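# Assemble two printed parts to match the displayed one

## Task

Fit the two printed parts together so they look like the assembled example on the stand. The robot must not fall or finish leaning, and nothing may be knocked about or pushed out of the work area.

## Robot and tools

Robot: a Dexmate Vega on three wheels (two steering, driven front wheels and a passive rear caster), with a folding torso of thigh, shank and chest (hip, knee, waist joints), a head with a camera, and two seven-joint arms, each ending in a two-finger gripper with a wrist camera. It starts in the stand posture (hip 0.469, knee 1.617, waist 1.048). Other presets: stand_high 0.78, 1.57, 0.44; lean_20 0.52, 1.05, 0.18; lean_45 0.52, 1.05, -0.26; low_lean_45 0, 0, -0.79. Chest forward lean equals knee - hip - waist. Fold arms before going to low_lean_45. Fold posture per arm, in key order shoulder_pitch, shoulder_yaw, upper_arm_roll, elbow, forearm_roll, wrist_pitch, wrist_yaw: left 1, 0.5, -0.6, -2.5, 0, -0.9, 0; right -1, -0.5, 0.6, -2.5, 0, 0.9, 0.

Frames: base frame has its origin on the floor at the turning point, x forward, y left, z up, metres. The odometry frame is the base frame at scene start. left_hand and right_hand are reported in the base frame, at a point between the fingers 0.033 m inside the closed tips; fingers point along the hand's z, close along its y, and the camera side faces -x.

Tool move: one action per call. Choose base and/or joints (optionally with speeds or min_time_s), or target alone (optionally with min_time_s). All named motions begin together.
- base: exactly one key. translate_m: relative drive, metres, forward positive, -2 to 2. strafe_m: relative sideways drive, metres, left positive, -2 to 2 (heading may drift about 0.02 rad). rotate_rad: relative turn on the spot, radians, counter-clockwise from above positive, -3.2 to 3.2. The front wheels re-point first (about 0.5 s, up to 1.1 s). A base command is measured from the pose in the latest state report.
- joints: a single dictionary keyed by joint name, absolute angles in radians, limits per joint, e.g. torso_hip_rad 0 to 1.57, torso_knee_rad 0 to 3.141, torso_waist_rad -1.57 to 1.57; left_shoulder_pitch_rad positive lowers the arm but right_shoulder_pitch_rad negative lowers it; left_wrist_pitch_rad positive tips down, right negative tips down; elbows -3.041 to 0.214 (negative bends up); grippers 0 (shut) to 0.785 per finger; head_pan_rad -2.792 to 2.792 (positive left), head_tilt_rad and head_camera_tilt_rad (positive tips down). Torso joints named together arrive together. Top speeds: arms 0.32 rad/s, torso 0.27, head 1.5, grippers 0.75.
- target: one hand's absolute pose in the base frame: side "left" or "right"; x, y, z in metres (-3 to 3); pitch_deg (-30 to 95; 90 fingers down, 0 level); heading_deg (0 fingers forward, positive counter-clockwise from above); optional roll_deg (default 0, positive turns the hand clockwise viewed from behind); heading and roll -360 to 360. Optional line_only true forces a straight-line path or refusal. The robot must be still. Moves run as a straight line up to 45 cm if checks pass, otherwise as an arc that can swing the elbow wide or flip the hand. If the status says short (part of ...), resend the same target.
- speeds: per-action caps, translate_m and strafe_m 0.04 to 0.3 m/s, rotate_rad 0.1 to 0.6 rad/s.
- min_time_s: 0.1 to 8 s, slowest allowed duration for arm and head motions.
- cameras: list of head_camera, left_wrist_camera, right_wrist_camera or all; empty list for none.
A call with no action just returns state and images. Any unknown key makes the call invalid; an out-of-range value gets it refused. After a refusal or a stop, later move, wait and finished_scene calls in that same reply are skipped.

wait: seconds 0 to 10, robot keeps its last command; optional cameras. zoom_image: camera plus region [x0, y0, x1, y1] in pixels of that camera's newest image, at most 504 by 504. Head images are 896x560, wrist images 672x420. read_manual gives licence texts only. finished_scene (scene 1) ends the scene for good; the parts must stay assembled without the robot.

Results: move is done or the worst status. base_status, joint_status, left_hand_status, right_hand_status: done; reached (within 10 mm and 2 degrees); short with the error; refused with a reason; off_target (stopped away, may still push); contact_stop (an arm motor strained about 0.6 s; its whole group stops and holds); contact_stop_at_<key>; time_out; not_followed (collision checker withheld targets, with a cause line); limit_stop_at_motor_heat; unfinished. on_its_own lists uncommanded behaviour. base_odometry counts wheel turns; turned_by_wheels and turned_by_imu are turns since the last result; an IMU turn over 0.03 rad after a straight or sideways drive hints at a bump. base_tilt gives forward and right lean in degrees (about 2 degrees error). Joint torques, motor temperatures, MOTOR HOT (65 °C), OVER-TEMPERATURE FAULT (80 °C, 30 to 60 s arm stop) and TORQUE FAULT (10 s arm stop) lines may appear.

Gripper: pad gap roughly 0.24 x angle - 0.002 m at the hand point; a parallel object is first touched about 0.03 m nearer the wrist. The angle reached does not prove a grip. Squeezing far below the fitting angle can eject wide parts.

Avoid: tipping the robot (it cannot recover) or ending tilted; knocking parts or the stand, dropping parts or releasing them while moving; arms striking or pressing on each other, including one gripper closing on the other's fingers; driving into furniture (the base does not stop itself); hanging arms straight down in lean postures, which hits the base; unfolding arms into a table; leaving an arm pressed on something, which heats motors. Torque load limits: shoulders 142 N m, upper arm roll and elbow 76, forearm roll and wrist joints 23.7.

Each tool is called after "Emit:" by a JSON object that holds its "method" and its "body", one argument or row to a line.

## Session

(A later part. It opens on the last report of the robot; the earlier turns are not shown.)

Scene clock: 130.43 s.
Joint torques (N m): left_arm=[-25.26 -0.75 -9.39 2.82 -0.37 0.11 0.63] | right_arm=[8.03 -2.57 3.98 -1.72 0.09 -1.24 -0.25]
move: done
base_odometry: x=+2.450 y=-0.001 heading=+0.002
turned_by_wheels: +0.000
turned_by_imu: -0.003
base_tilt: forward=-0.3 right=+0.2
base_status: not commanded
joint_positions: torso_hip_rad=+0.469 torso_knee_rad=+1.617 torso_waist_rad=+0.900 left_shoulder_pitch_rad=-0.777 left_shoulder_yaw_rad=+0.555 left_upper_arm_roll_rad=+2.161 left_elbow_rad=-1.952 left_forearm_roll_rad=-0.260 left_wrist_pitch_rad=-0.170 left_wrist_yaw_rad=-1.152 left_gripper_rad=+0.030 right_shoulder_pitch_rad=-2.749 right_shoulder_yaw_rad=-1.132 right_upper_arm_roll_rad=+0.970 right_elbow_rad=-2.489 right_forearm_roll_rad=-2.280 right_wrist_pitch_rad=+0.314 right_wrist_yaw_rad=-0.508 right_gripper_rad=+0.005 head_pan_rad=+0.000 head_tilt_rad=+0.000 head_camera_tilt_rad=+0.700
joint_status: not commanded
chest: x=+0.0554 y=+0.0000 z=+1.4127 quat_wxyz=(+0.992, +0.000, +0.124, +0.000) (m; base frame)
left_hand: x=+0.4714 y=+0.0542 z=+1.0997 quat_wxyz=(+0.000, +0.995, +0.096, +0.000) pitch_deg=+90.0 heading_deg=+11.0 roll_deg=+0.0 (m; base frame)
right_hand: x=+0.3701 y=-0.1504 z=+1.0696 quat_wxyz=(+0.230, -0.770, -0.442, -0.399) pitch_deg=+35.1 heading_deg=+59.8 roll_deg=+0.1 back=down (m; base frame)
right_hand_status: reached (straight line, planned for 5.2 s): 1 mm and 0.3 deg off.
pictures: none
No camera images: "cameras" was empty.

Emit:
{"method": "wait", "body": {
  "seconds": 0,
  "cameras": ["all"]
}}

Scene clock: 131.10 s.
Joint torques (N m): left_arm=[-25.52 -2.67 -10.8 2.85 -0.86 0.53 0.45] | right_arm=[7.67 -1.97 3.37 -2.47 0.24 -2.28 -0.18]
base_odometry: x=+2.450 y=-0.001 heading=+0.002
turned_by_wheels: +0.000
turned_by_imu: +0.000
base_tilt: forward=-0.5 right=+0.3
base_status: not commanded
joint_positions: torso_hip_rad=+0.469 torso_knee_rad=+1.617 torso_waist_rad=+0.900 left_shoulder_pitch_rad=-0.777 left_shoulder_yaw_rad=+0.555 left_upper_arm_roll_rad=+2.161 left_elbow_rad=-1.952 left_forearm_roll_rad=-0.260 left_wrist_pitch_rad=-0.170 left_wrist_yaw_rad=-1.152 left_gripper_rad=+0.030 right_shoulder_pitch_rad=-2.749 right_shoulder_yaw_rad=-1.133 right_upper_arm_roll_rad=+0.970 right_elbow_rad=-2.488 right_forearm_roll_rad=-2.282 right_wrist_pitch_rad=+0.311 right_wrist_yaw_rad=-0.512 right_gripper_rad=+0.005 head_pan_rad=+0.000 head_tilt_rad=+0.000 head_camera_tilt_rad=+0.700
joint_status: not commanded
chest: x=+0.0554 y=+0.0000 z=+1.4127 quat_wxyz=(+0.992, +0.000, +0.124, +0.000) (m; base frame)
left_hand: x=+0.4714 y=+0.0542 z=+1.0997 quat_wxyz=(+0.000, +0.995, +0.096, +0.000) pitch_deg=+90.0 heading_deg=+11.0 roll_deg=+0.0 (m; base frame)
right_hand: x=+0.3700 y=-0.1501 z=+1.0699 quat_wxyz=(+0.231, -0.769, -0.443, -0.400) pitch_deg=+35.0 heading_deg=+60.0 roll_deg=+0.0 back=down (m; base frame)
right_hand_status: reached (straight line, planned for 5.2 s): 0 mm and 0.1 deg off.
pictures: head_camera, left_wrist_camera, right_wrist_camera

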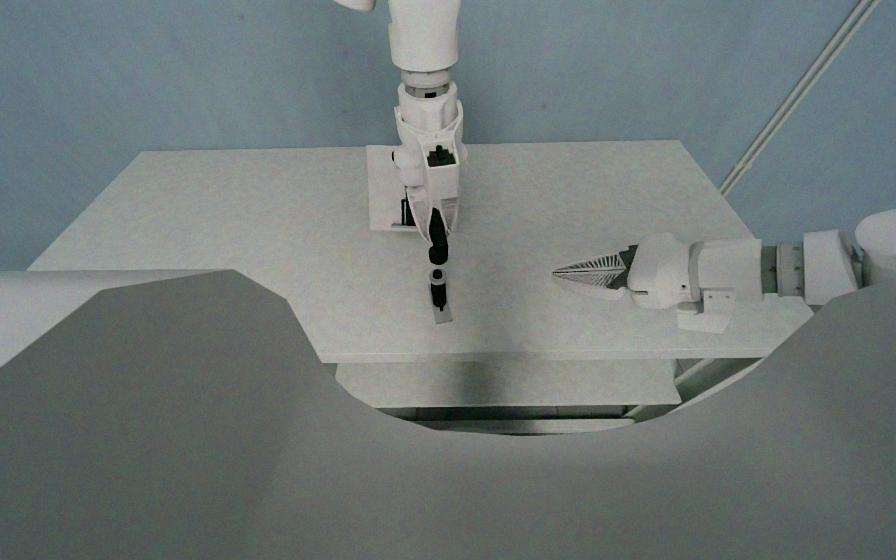

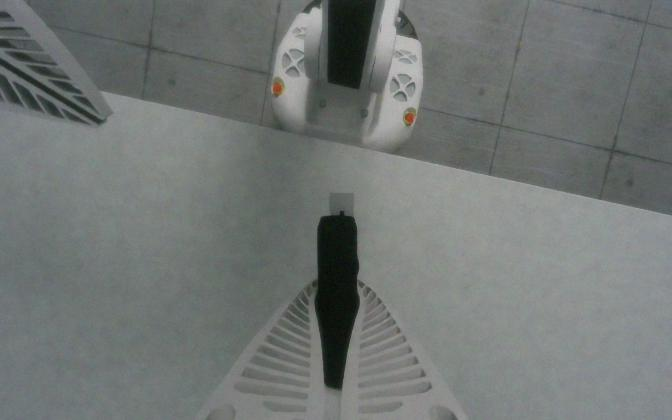

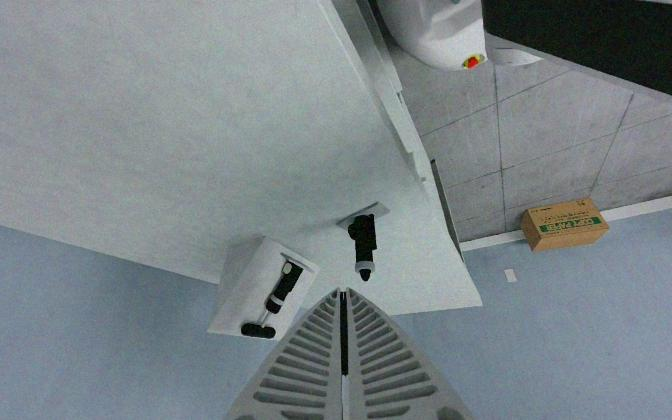

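Emit:
{"method": "move", "body": {
  "target": {"side": "right", "x": 0.39, "y": -0.12, "z": 1.14, "pitch_deg": 35, "heading_deg": 60, "line_only": true},
  "cameras": ["right_wrist_camera"]
}}

Scene clock: 134.97 s.
Joint torques (N m): left_arm=[-24.44 -0.82 -9.53 3.03 -0.79 -0.71 0.49] | right_arm=[11.41 -2.02 11.96 -2.53 0.61 -1.29 -0.12]
move: done
base_odometry: x=+2.450 y=-0.001 heading=+0.002
turned_by_wheels: +0.000
turned_by_imu: -0.001
base_tilt: forward=-0.1 right=+0.2
base_status: not commanded
joint_positions: torso_hip_rad=+0.469 torso_knee_rad=+1.617 torso_waist_rad=+0.900 left_shoulder_pitch_rad=-0.777 left_shoulder_yaw_rad=+0.555 left_upper_arm_roll_rad=+2.161 left_elbow_rad=-1.952 left_forearm_roll_rad=-0.260 left_wrist_pitch_rad=-0.170 left_wrist_yaw_rad=-1.152 left_gripper_rad=+0.030 right_shoulder_pitch_rad=-2.655 right_shoulder_yaw_rad=-1.203 right_upper_arm_roll_rad=+1.170 right_elbow_rad=-2.586 right_forearm_roll_rad=-2.017 right_wrist_pitch_rad=+0.542 right_wrist_yaw_rad=-0.447 right_gripper_rad=+0.005 head_pan_rad=+0.000 head_tilt_rad=+0.000 head_camera_tilt_rad=+0.700
joint_status: not commanded
chest: x=+0.0554 y=+0.0000 z=+1.4127 quat_wxyz=(+0.992, +0.000, +0.124, +0.000) (m; base frame)
left_hand: x=+0.4714 y=+0.0542 z=+1.0997 quat_wxyz=(+0.000, +0.995, +0.096, +0.000) pitch_deg=+90.0 heading_deg=+11.0 roll_deg=+0.0 (m; base frame)
right_hand: x=+0.3898 y=-0.1206 z=+1.1387 quat_wxyz=(+0.231, -0.768, -0.443, -0.400) pitch_deg=+35.0 heading_deg=+60.0 roll_deg=+0.0 back=down (m; base frame)
right_hand_status: reached (straight line, planned for 1.2 s): 1 mm and 0.1 deg off.
pictures: right_wrist_camera

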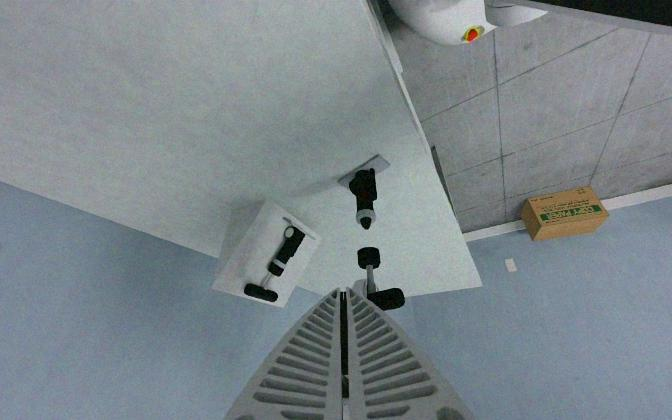

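Emit:
{"method": "zoom_image", "body": {
  "camera": "right_wrist_camera",
  "region": [310, 140, 430, 310]
}}

Emit:
{"method": "zoom_image", "body": {
  "camera": "right_wrist_camera",
  "region": [200, 190, 340, 310]
}}

Scaled by 2.965 from the camera's 672x420 image, which has a finer 960x600 frame.

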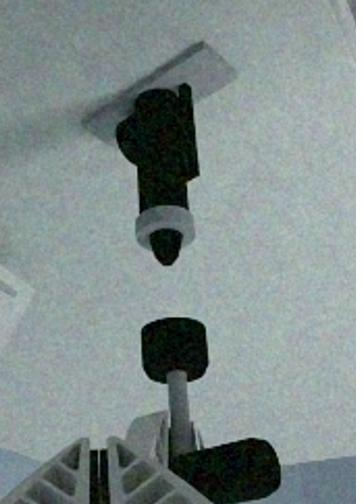

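Scaled by 3.600 from the camera's 672x420 image, which has a finer 960x600 frame.

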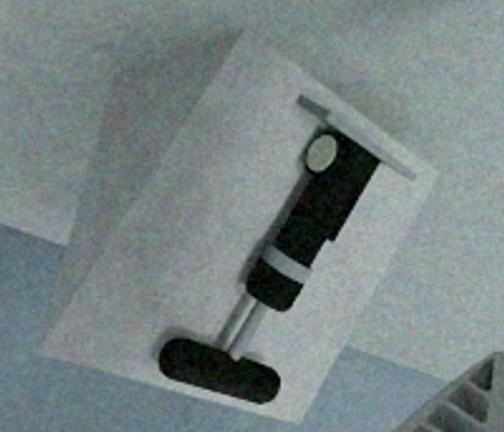

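Emit:
{"method": "move", "body": {
  "target": {"side": "left", "x": 0.475, "y": 0.056, "z": 1.075, "pitch_deg": 90, "heading_deg": 11, "line_only": true},
  "cameras": ["head_camera", "right_wrist_camera", "left_wrist_camera"]
}}

Scene clock: 137.73 s.
Joint torques (N m): left_arm=[-10.66 -1.53 -6.1 5.52 -0.03 -0.02 -0.06] | right_arm=[9.4 -1.53 10.75 -3.47 0.52 -0.87 0.23]
move: done
base_odometry: x=+2.450 y=-0.001 heading=+0.002
turned_by_wheels: +0.000
turned_by_imu: -0.001
base_tilt: forward=-0.1 right=+0.3
base_status: not commanded
joint_positions: torso_hip_rad=+0.469 torso_knee_rad=+1.617 torso_waist_rad=+0.900 left_shoulder_pitch_rad=-0.740 left_shoulder_yaw_rad=+0.544 left_upper_arm_roll_rad=+2.181 left_elbow_rad=-1.941 left_forearm_roll_rad=-0.222 left_wrist_pitch_rad=-0.162 left_wrist_yaw_rad=-1.120 left_gripper_rad=+0.030 right_shoulder_pitch_rad=-2.653 right_shoulder_yaw_rad=-1.205 right_upper_arm_roll_rad=+1.173 right_elbow_rad=-2.588 right_forearm_roll_rad=-2.012 right_wrist_pitch_rad=+0.546 right_wrist_yaw_rad=-0.446 right_gripper_rad=+0.005 head_pan_rad=+0.000 head_tilt_rad=+0.000 head_camera_tilt_rad=+0.700
joint_status: not commanded
chest: x=+0.0554 y=+0.0000 z=+1.4127 quat_wxyz=(+0.992, +0.000, +0.124, +0.000) (m; base frame)
left_hand: x=+0.4747 y=+0.0558 z=+1.0777 quat_wxyz=(+0.000, +0.995, +0.096, +0.000) pitch_deg=+90.0 heading_deg=+11.0 roll_deg=+0.0 (m; base frame)
left_hand_status: reached (straight line, planned for 0.4 s): 3 mm and 0.0 deg off.
right_hand: x=+0.3899 y=-0.1201 z=+1.1397 quat_wxyz=(+0.231, -0.768, -0.443, -0.400) pitch_deg=+35.0 heading_deg=+60.0 roll_deg=+0.0 back=down (m; base frame)
pictures: head_camera, left_wrist_camera, right_wrist_camera

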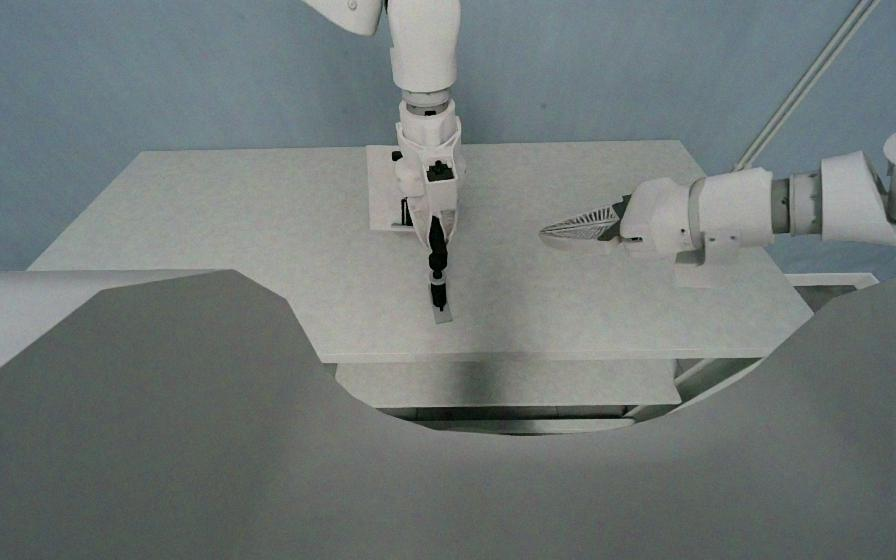

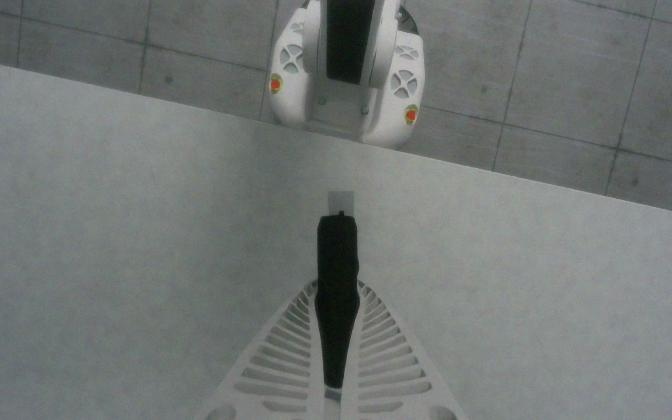

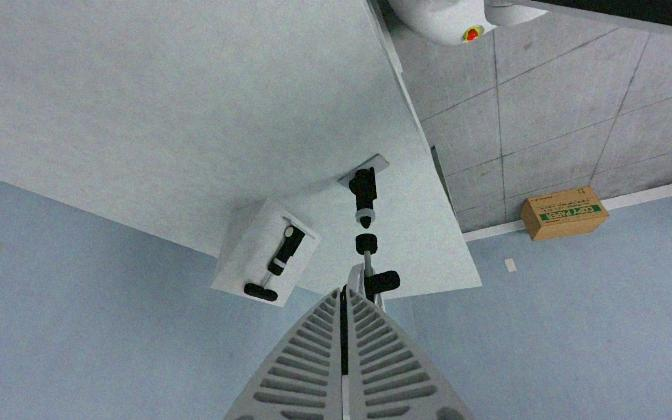

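Emit:
{"method": "zoom_image", "body": {
  "camera": "right_wrist_camera",
  "region": [320, 170, 420, 300]
}}

Emit:
{"method": "zoom_image", "body": {
  "camera": "head_camera",
  "region": [400, 220, 480, 330]
}}

Emit:
{"method": "zoom_image", "body": {
  "camera": "left_wrist_camera",
  "region": [290, 170, 390, 270]
}}

Scaled by 3.877 from the camera's 672x420 image, which has a finer 960x600 frame.

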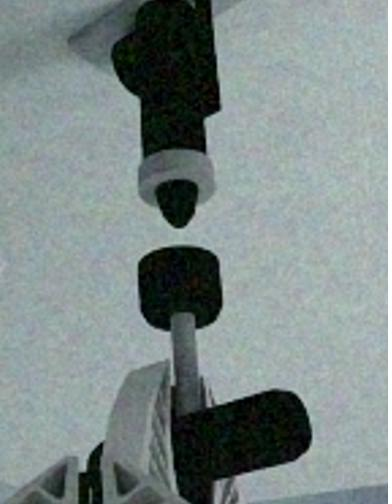

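Scaled by 4.582 from the camera's 896x560 image, which has a finer 960x600 frame.

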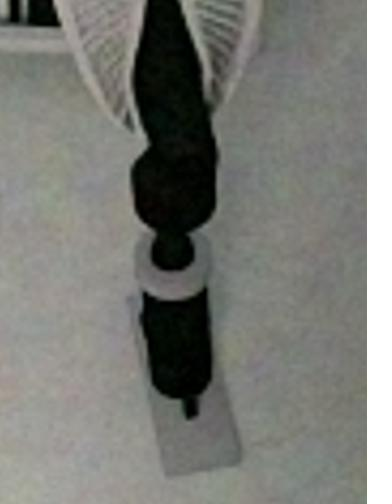

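Scaled by 5.040 from the camera's 672x420 image, which has a finer 960x600 frame.

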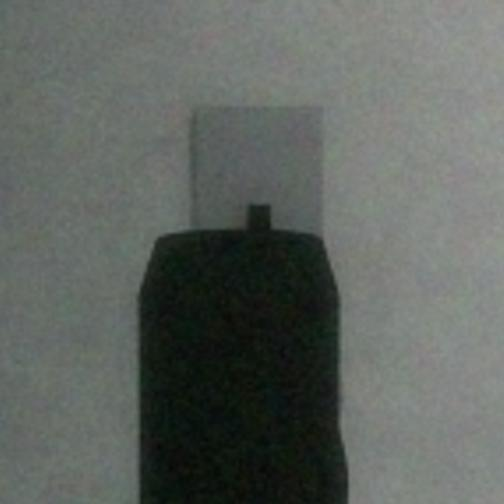

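Emit:
{"method": "move", "body": {
  "target": {"side": "left", "x": 0.4742, "y": 0.057, "z": 1.055, "pitch_deg": 90, "heading_deg": 10, "line_only": true},
  "min_time_s": 1.5,
  "cameras": ["head_camera", "right_wrist_camera", "left_wrist_camera"]
}}

Scene clock: 141.60 s.
Joint torques (N m): left_arm=[-13.03 -1.3 -6.82 3.64 -0.18 -0.16 0.42] | right_arm=[8.33 -2.75 10.44 -3.9 0.66 -1.11 0.18]
move: done
base_odometry: x=+2.450 y=-0.001 heading=+0.002
turned_by_wheels: +0.000
turned_by_imu: -0.001
base_tilt: forward=-0.2 right=+0.1
base_status: not commanded
joint_positions: torso_hip_rad=+0.469 torso_knee_rad=+1.617 torso_waist_rad=+0.900 left_shoulder_pitch_rad=-0.707 left_shoulder_yaw_rad=+0.535 left_upper_arm_roll_rad=+2.200 left_elbow_rad=-1.937 left_forearm_roll_rad=-0.180 left_wrist_pitch_rad=-0.162 left_wrist_yaw_rad=-1.088 left_gripper_rad=+0.030 right_shoulder_pitch_rad=-2.653 right_shoulder_yaw_rad=-1.205 right_upper_arm_roll_rad=+1.173 right_elbow_rad=-2.588 right_forearm_roll_rad=-2.012 right_wrist_pitch_rad=+0.546 right_wrist_yaw_rad=-0.446 right_gripper_rad=+0.005 head_pan_rad=+0.000 head_tilt_rad=+0.000 head_camera_tilt_rad=+0.700
joint_status: not commanded
chest: x=+0.0554 y=+0.0000 z=+1.4127 quat_wxyz=(+0.992, +0.000, +0.124, +0.000) (m; base frame)
left_hand: x=+0.4743 y=+0.0569 z=+1.0569 quat_wxyz=(+0.000, +0.996, +0.088, +0.000) pitch_deg=+90.0 heading_deg=+10.1 roll_deg=+0.0 (m; base frame)
left_hand_status: reached (straight line, planned for 1.5 s): 2 mm and 0.1 deg off.
right_hand: x=+0.3899 y=-0.1201 z=+1.1397 quat_wxyz=(+0.231, -0.768, -0.443, -0.400) pitch_deg=+35.0 heading_deg=+60.0 roll_deg=+0.0 back=down (m; base frame)
pictures: head_camera, left_wrist_camera, right_wrist_camera

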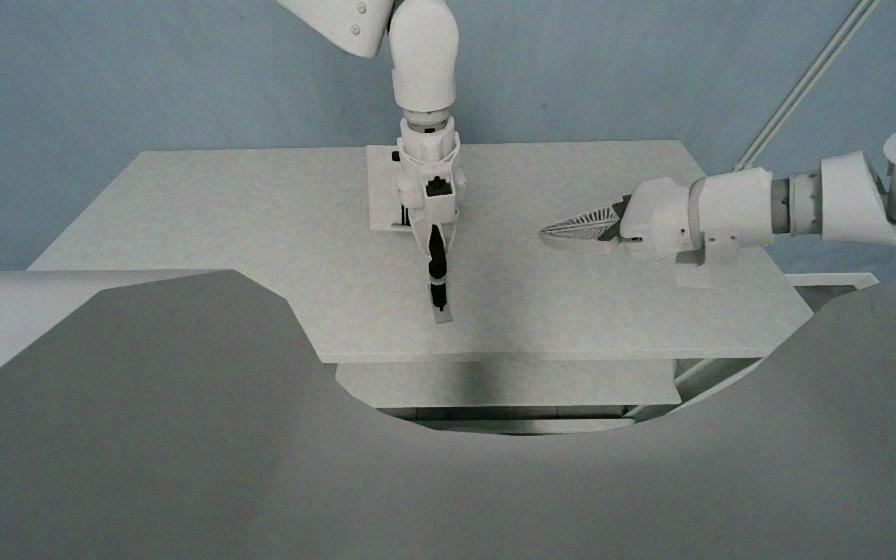

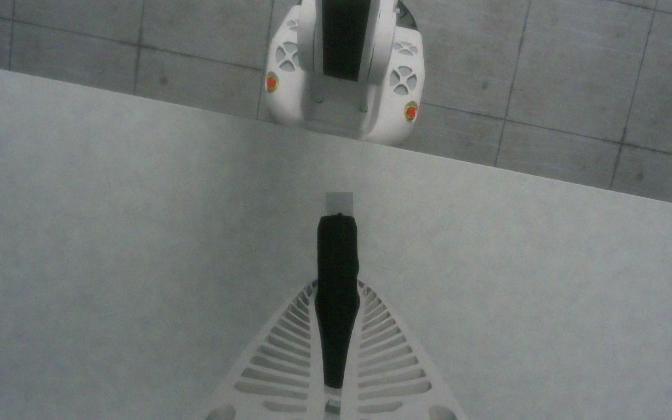

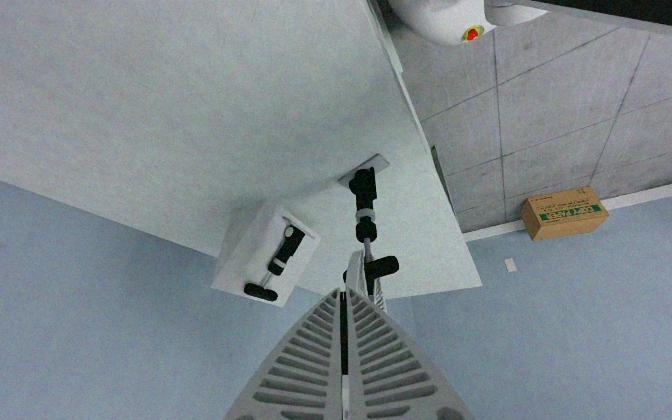

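Emit:
{"method": "zoom_image", "body": {
  "camera": "right_wrist_camera",
  "region": [320, 160, 420, 290]
}}

Emit:
{"method": "zoom_image", "body": {
  "camera": "head_camera",
  "region": [400, 220, 480, 330]
}}

Emit:
{"method": "zoom_image", "body": {
  "camera": "left_wrist_camera",
  "region": [290, 170, 390, 270]
}}

Scaled by 3.877 from the camera's 672x420 image, which has a finer 960x600 frame.

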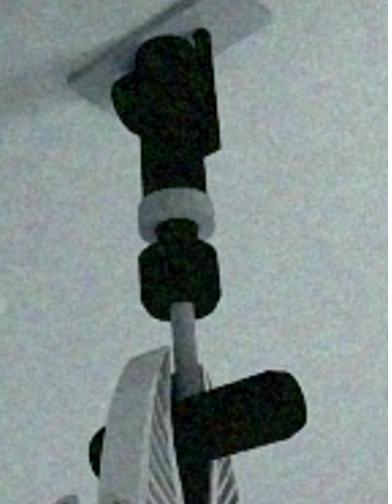

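Scaled by 4.582 from the camera's 896x560 image, which has a finer 960x600 frame.

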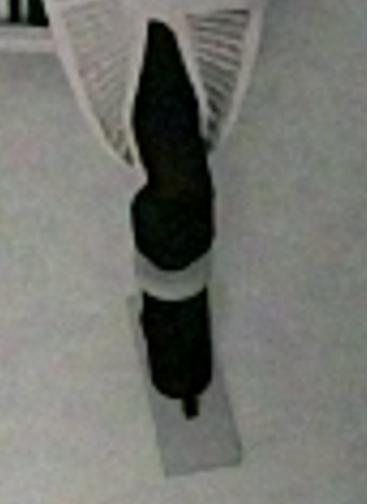

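Scaled by 5.040 from the camera's 672x420 image, which has a finer 960x600 frame.

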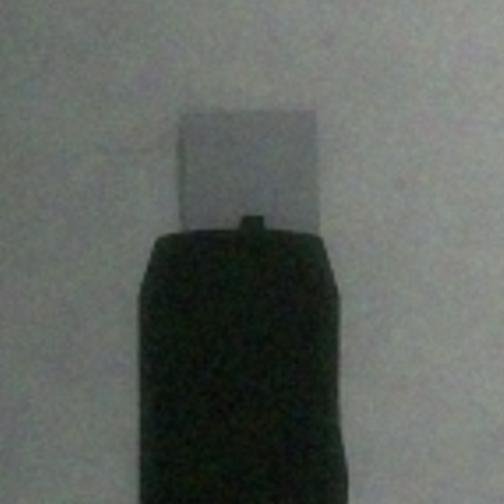

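Emit:
{"method": "move", "body": {
  "target": {"side": "left", "x": 0.4742, "y": 0.0568, "z": 1.045, "pitch_deg": 90, "heading_deg": 10, "line_only": true},
  "min_time_s": 1.0,
  "cameras": ["head_camera", "right_wrist_camera", "left_wrist_camera"]
}}

Emit:
{"method": "zoom_image", "body": {
  "camera": "right_wrist_camera",
  "region": [320, 160, 420, 290]
}}

Emit:
{"method": "zoom_image", "body": {
  "camera": "head_camera",
  "region": [400, 220, 480, 330]
}}

Scene clock: 144.43 s.
Joint torques (N m): left_arm=[-11.59 -1.56 -6.55 3.98 0.4 0.69 -0.12] | right_arm=[8.65 -3.01 10.86 -2.04 0.64 -1.29 0.28]
move: done
base_odometry: x=+2.450 y=-0.001 heading=+0.002
turned_by_wheels: +0.000
turned_by_imu: -0.001
base_tilt: forward=-0.3 right=+0.1
base_status: not commanded
joint_positions: torso_hip_rad=+0.469 torso_knee_rad=+1.617 torso_waist_rad=+0.900 left_shoulder_pitch_rad=-0.689 left_shoulder_yaw_rad=+0.528 left_upper_arm_roll_rad=+2.208 left_elbow_rad=-1.933 left_forearm_roll_rad=-0.163 left_wrist_pitch_rad=-0.155 left_wrist_yaw_rad=-1.072 left_gripper_rad=+0.030 right_shoulder_pitch_rad=-2.653 right_shoulder_yaw_rad=-1.205 right_upper_arm_roll_rad=+1.173 right_elbow_rad=-2.588 right_forearm_roll_rad=-2.012 right_wrist_pitch_rad=+0.546 right_wrist_yaw_rad=-0.446 right_gripper_rad=+0.005 head_pan_rad=+0.000 head_tilt_rad=+0.000 head_camera_tilt_rad=+0.700
joint_status: not commanded
chest: x=+0.0554 y=+0.0000 z=+1.4127 quat_wxyz=(+0.992, +0.000, +0.124, +0.000) (m; base frame)
left_hand: x=+0.4742 y=+0.0569 z=+1.0464 quat_wxyz=(+0.000, +0.996, +0.087, +0.000) pitch_deg=+90.0 heading_deg=+10.0 roll_deg=+0.0 (m; base frame)
left_hand_status: reached (straight line, planned for 1.0 s): 1 mm and 0.0 deg off.
right_hand: x=+0.3899 y=-0.1201 z=+1.1397 quat_wxyz=(+0.231, -0.768, -0.443, -0.400) pitch_deg=+35.0 heading_deg=+60.0 roll_deg=+0.0 back=down (m; base frame)
pictures: head_camera, left_wrist_camera, right_wrist_camera

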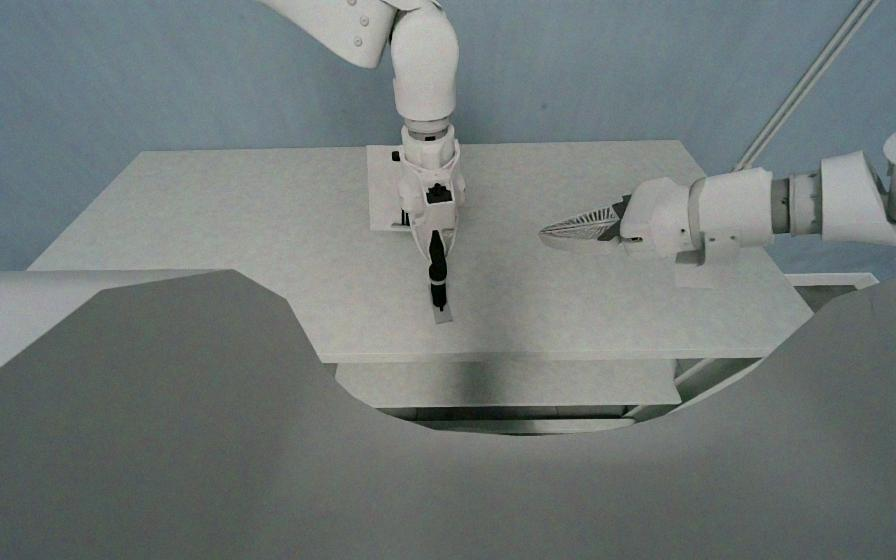

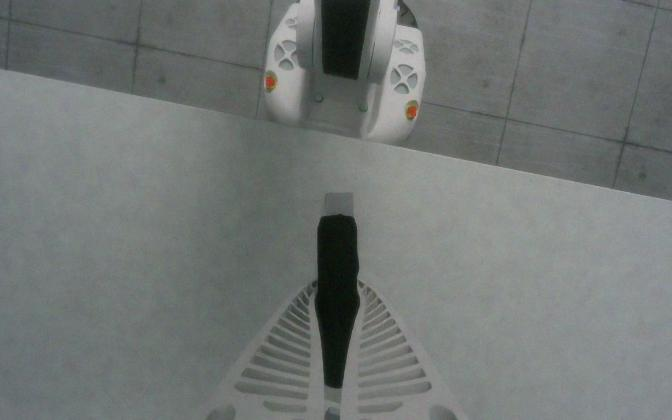

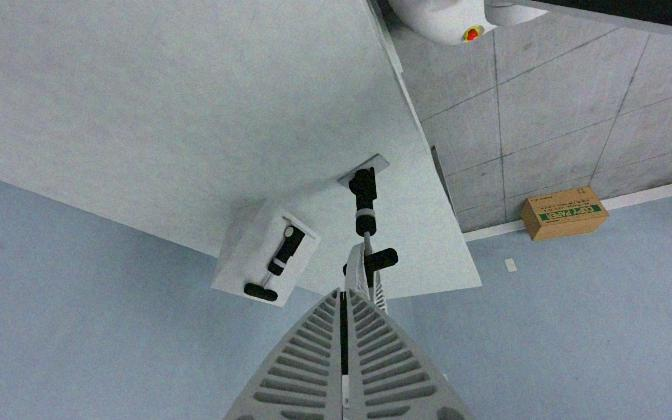

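Scaled by 3.877 from the camera's 672x420 image, which has a finer 960x600 frame.

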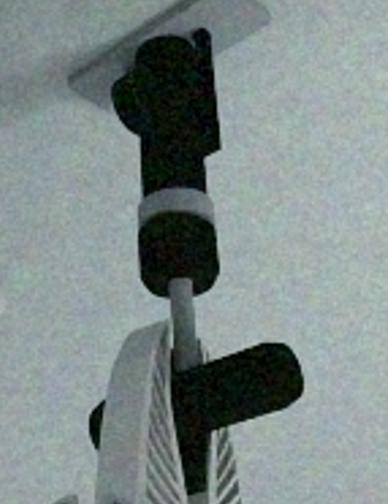

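Scaled by 4.582 from the camera's 896x560 image, which has a finer 960x600 frame.

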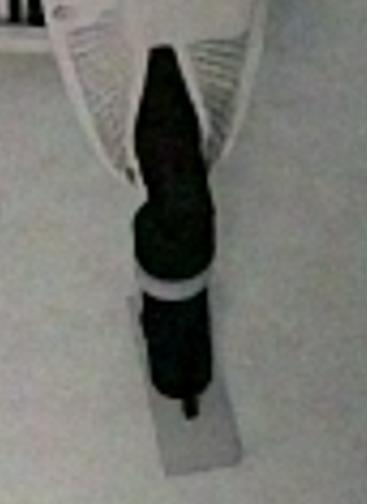

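Emit:
{"method": "move", "body": {
  "target": {"side": "left", "x": 0.4742, "y": 0.0568, "z": 1.036, "pitch_deg": 90, "heading_deg": 10, "line_only": true},
  "min_time_s": 1.0,
  "cameras": ["head_camera", "right_wrist_camera", "left_wrist_camera"]
}}

Emit:
{"method": "zoom_image", "body": {
  "camera": "right_wrist_camera",
  "region": [320, 160, 420, 290]
}}

Emit:
{"method": "zoom_image", "body": {
  "camera": "head_camera",
  "region": [400, 220, 480, 330]
}}

Scene clock: 146.60 s.
Joint torques (N m): left_arm=[-2.67 -2.91 -0.76 2.54 -0.22 0.43 0.67] | right_arm=[10.6 -2.44 10.48 -2.77 0.85 -1.51 0.31]
move: done
base_odometry: x=+2.450 y=-0.001 heading=+0.002
turned_by_wheels: +0.000
turned_by_imu: -0.001
base_tilt: forward=-0.3 right=+0.3
base_status: not commanded
joint_positions: torso_hip_rad=+0.469 torso_knee_rad=+1.617 torso_waist_rad=+0.900 left_shoulder_pitch_rad=-0.674 left_shoulder_yaw_rad=+0.521 left_upper_arm_roll_rad=+2.215 left_elbow_rad=-1.929 left_forearm_roll_rad=-0.149 left_wrist_pitch_rad=-0.148 left_wrist_yaw_rad=-1.059 left_gripper_rad=+0.030 right_shoulder_pitch_rad=-2.653 right_shoulder_yaw_rad=-1.205 right_upper_arm_roll_rad=+1.173 right_elbow_rad=-2.588 right_forearm_roll_rad=-2.012 right_wrist_pitch_rad=+0.546 right_wrist_yaw_rad=-0.446 right_gripper_rad=+0.005 head_pan_rad=+0.000 head_tilt_rad=+0.000 head_camera_tilt_rad=+0.700
joint_status: not commanded
chest: x=+0.0552 y=+0.0000 z=+1.4127 quat_wxyz=(+0.992, +0.000, +0.124, +0.000) (m; base frame)
left_hand: x=+0.4744 y=+0.0567 z=+1.0376 quat_wxyz=(+0.000, +0.996, +0.087, +0.000) pitch_deg=+89.9 heading_deg=+10.0 roll_deg=+0.0 (m; base frame)
left_hand_status: reached (straight line, planned for 1.0 s): 2 mm and 0.1 deg off.
right_hand: x=+0.3898 y=-0.1201 z=+1.1398 quat_wxyz=(+0.231, -0.768, -0.443, -0.400) pitch_deg=+35.0 heading_deg=+60.0 roll_deg=+0.0 back=down (m; base frame)
pictures: head_camera, left_wrist_camera, right_wrist_camera

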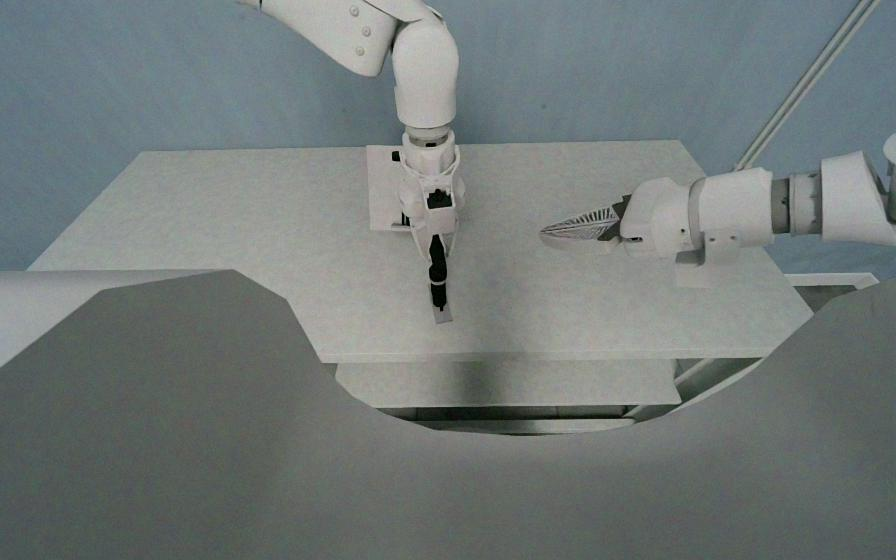

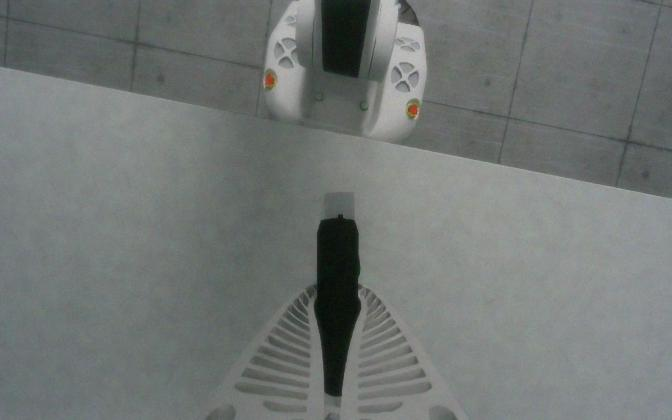

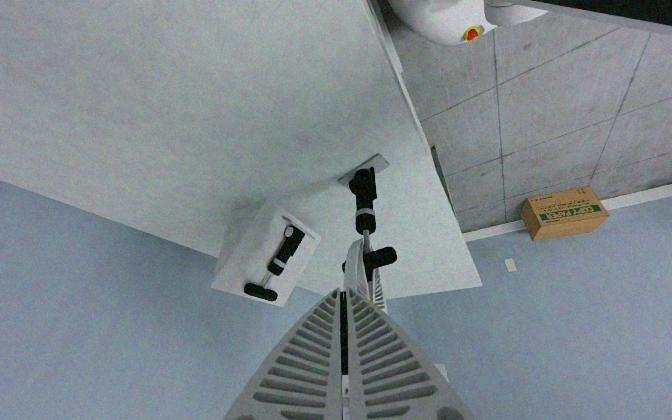

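Scaled by 3.877 from the camera's 672x420 image, which has a finer 960x600 frame.

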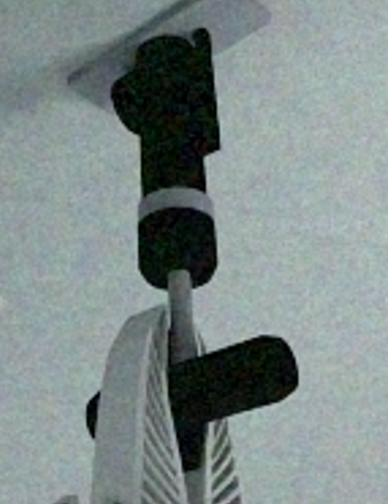

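Scaled by 4.582 from the camera's 896x560 image, which has a finer 960x600 frame.

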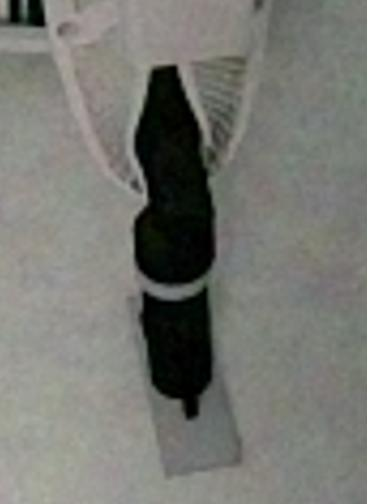

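Emit:
{"method": "zoom_image", "body": {
  "camera": "head_camera",
  "region": [415, 250, 465, 300]
}}

Emit:
{"method": "zoom_image", "body": {
  "camera": "right_wrist_camera",
  "region": [345, 195, 395, 245]
}}

Emit:
{"method": "zoom_image", "body": {
  "camera": "left_wrist_camera",
  "region": [270, 180, 410, 400]
}}

Scaled by 10.080 from the camera's 896x560 image, which has a finer 960x600 frame.

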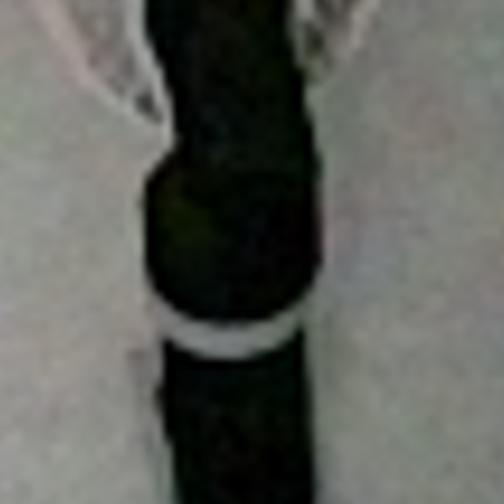

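Scaled by 10.080 from the camera's 672x420 image, which has a finer 960x600 frame.

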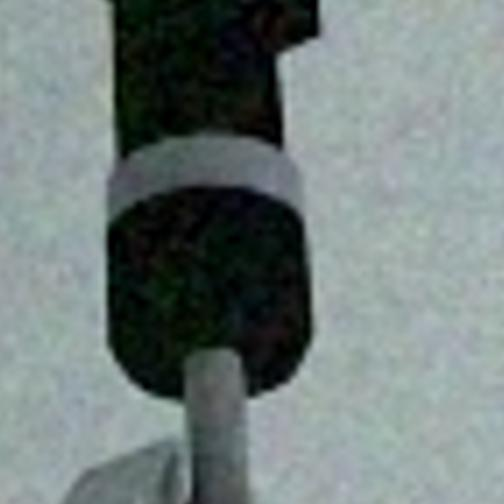

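Scaled by 2.291 from the camera's 672x420 image, which has a finer 960x600 frame.

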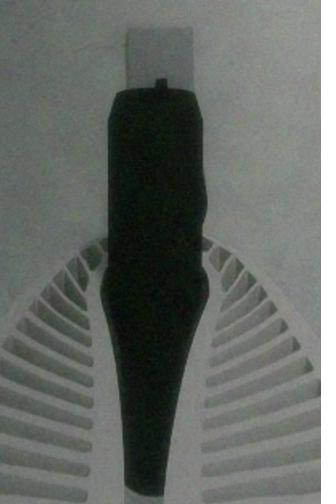

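Emit:
{"method": "zoom_image", "body": {
  "camera": "right_wrist_camera",
  "region": [235, 215, 325, 305]
}}

Emit:
{"method": "zoom_image", "body": {
  "camera": "head_camera",
  "region": [385, 140, 455, 240]
}}

Scaled by 5.600 from the camera's 672x420 image, which has a finer 960x600 frame.

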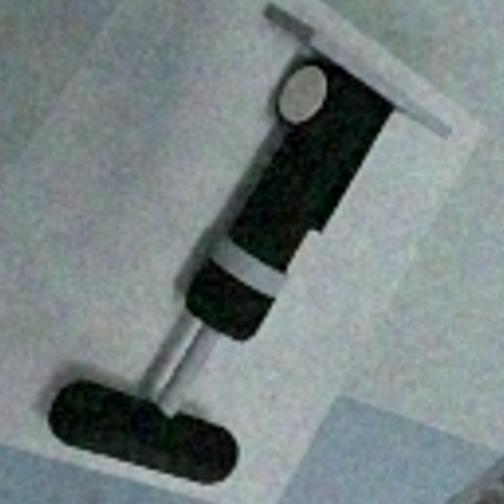

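Scaled by 5.040 from the camera's 896x560 image, which has a finer 960x600 frame.

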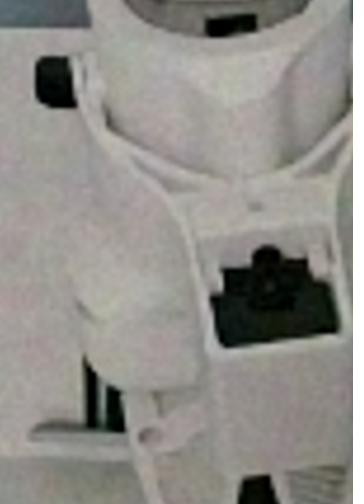

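Emit:
{"method": "move", "body": {
  "joints": {"left_gripper_rad": 0.12},
  "min_time_s": 1.0,
  "cameras": ["head_camera", "left_wrist_camera", "right_wrist_camera"]
}}

Emit:
{"method": "zoom_image", "body": {
  "camera": "right_wrist_camera",
  "region": [320, 160, 420, 290]
}}

Emit:
{"method": "zoom_image", "body": {
  "camera": "head_camera",
  "region": [400, 220, 480, 330]
}}

Emit:
{"method": "zoom_image", "body": {
  "camera": "left_wrist_camera",
  "region": [270, 180, 410, 400]
}}

Scene clock: 152.83 s.
Joint torques (N m): left_arm=[-11.93 -1.33 -6.56 1.71 0.07 0.6 0.59] | right_arm=[9.34 -3.86 11.27 -1.83 0.36 -1.32 -0.02]
move: done
base_odometry: x=+2.450 y=-0.001 heading=+0.002
turned_by_wheels: +0.000
turned_by_imu: -0.001
base_tilt: forward=-0.3 right=+0.2
base_status: not commanded
joint_positions: torso_hip_rad=+0.469 torso_knee_rad=+1.617 torso_waist_rad=+0.900 left_shoulder_pitch_rad=-0.672 left_shoulder_yaw_rad=+0.521 left_upper_arm_roll_rad=+2.216 left_elbow_rad=-1.929 left_forearm_roll_rad=-0.147 left_wrist_pitch_rad=-0.147 left_wrist_yaw_rad=-1.058 left_gripper_rad=+0.120 right_shoulder_pitch_rad=-2.653 right_shoulder_yaw_rad=-1.205 right_upper_arm_roll_rad=+1.173 right_elbow_rad=-2.588 right_forearm_roll_rad=-2.012 right_wrist_pitch_rad=+0.546 right_wrist_yaw_rad=-0.446 right_gripper_rad=+0.005 head_pan_rad=+0.000 head_tilt_rad=+0.000 head_camera_tilt_rad=+0.700
joint_status: all done
chest: x=+0.0552 y=+0.0000 z=+1.4127 quat_wxyz=(+0.992, +0.000, +0.124, +0.000) (m; base frame)
left_hand: x=+0.4742 y=+0.0569 z=+1.0362 quat_wxyz=(+0.000, +0.996, +0.087, +0.000) pitch_deg=+90.0 heading_deg=+10.0 roll_deg=+0.0 (m; base frame)
right_hand: x=+0.3898 y=-0.1201 z=+1.1398 quat_wxyz=(+0.231, -0.768, -0.443, -0.400) pitch_deg=+35.0 heading_deg=+60.0 roll_deg=+0.0 back=down (m; base frame)
pictures: head_camera, left_wrist_camera, right_wrist_camera

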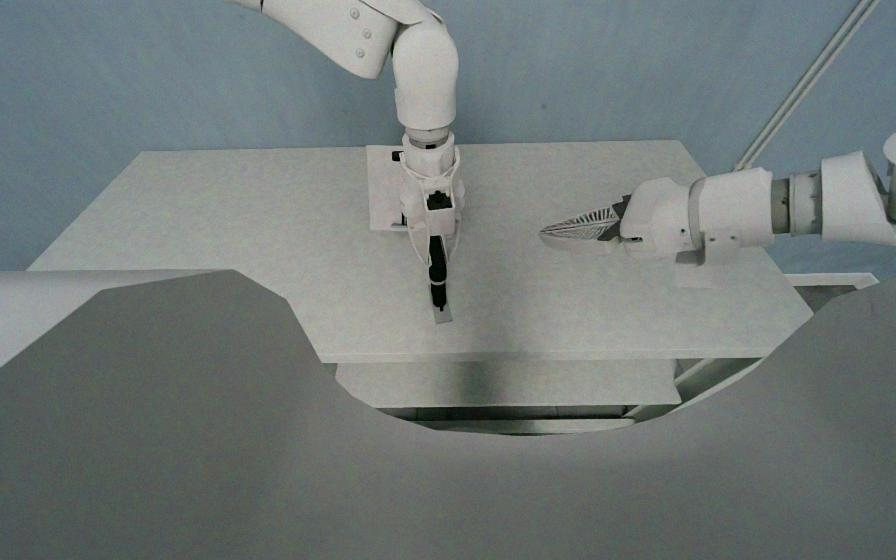

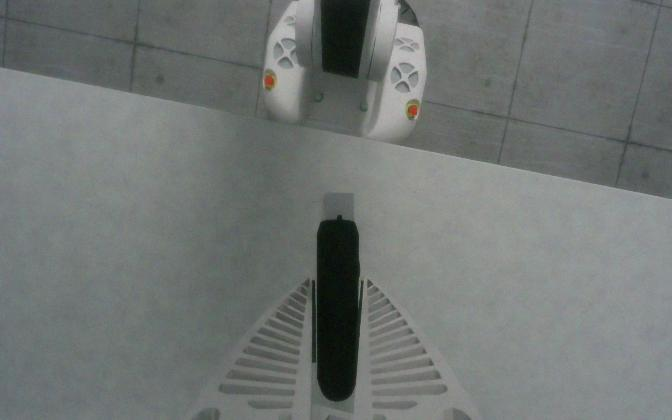

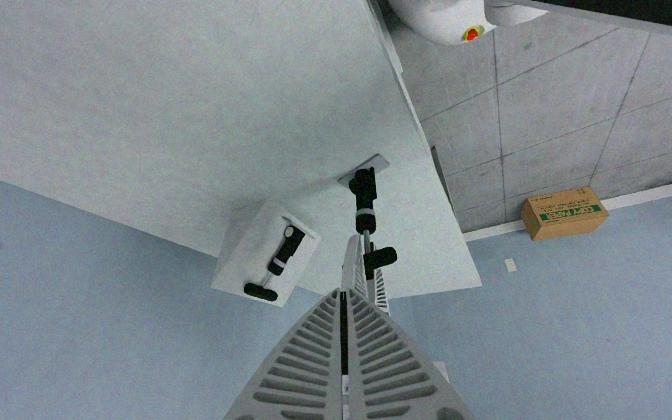

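Scaled by 3.877 from the camera's 672x420 image, which has a finer 960x600 frame.

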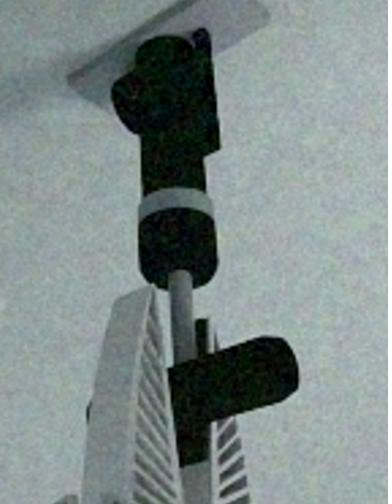

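Scaled by 4.582 from the camera's 896x560 image, which has a finer 960x600 frame.

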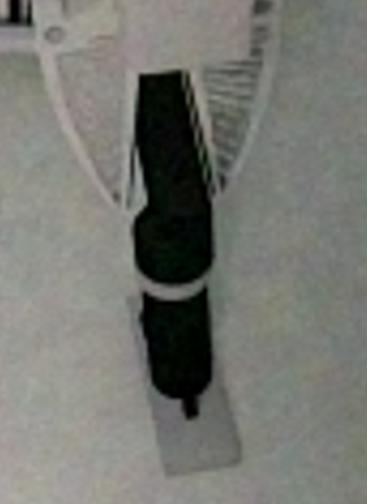

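Scaled by 2.291 from the camera's 672x420 image, which has a finer 960x600 frame.

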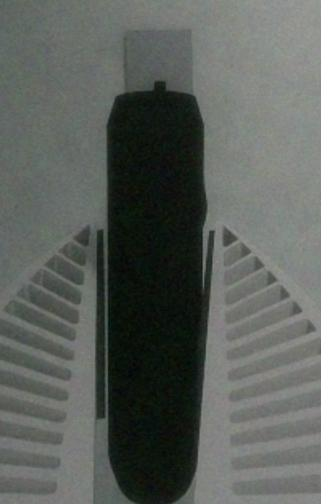

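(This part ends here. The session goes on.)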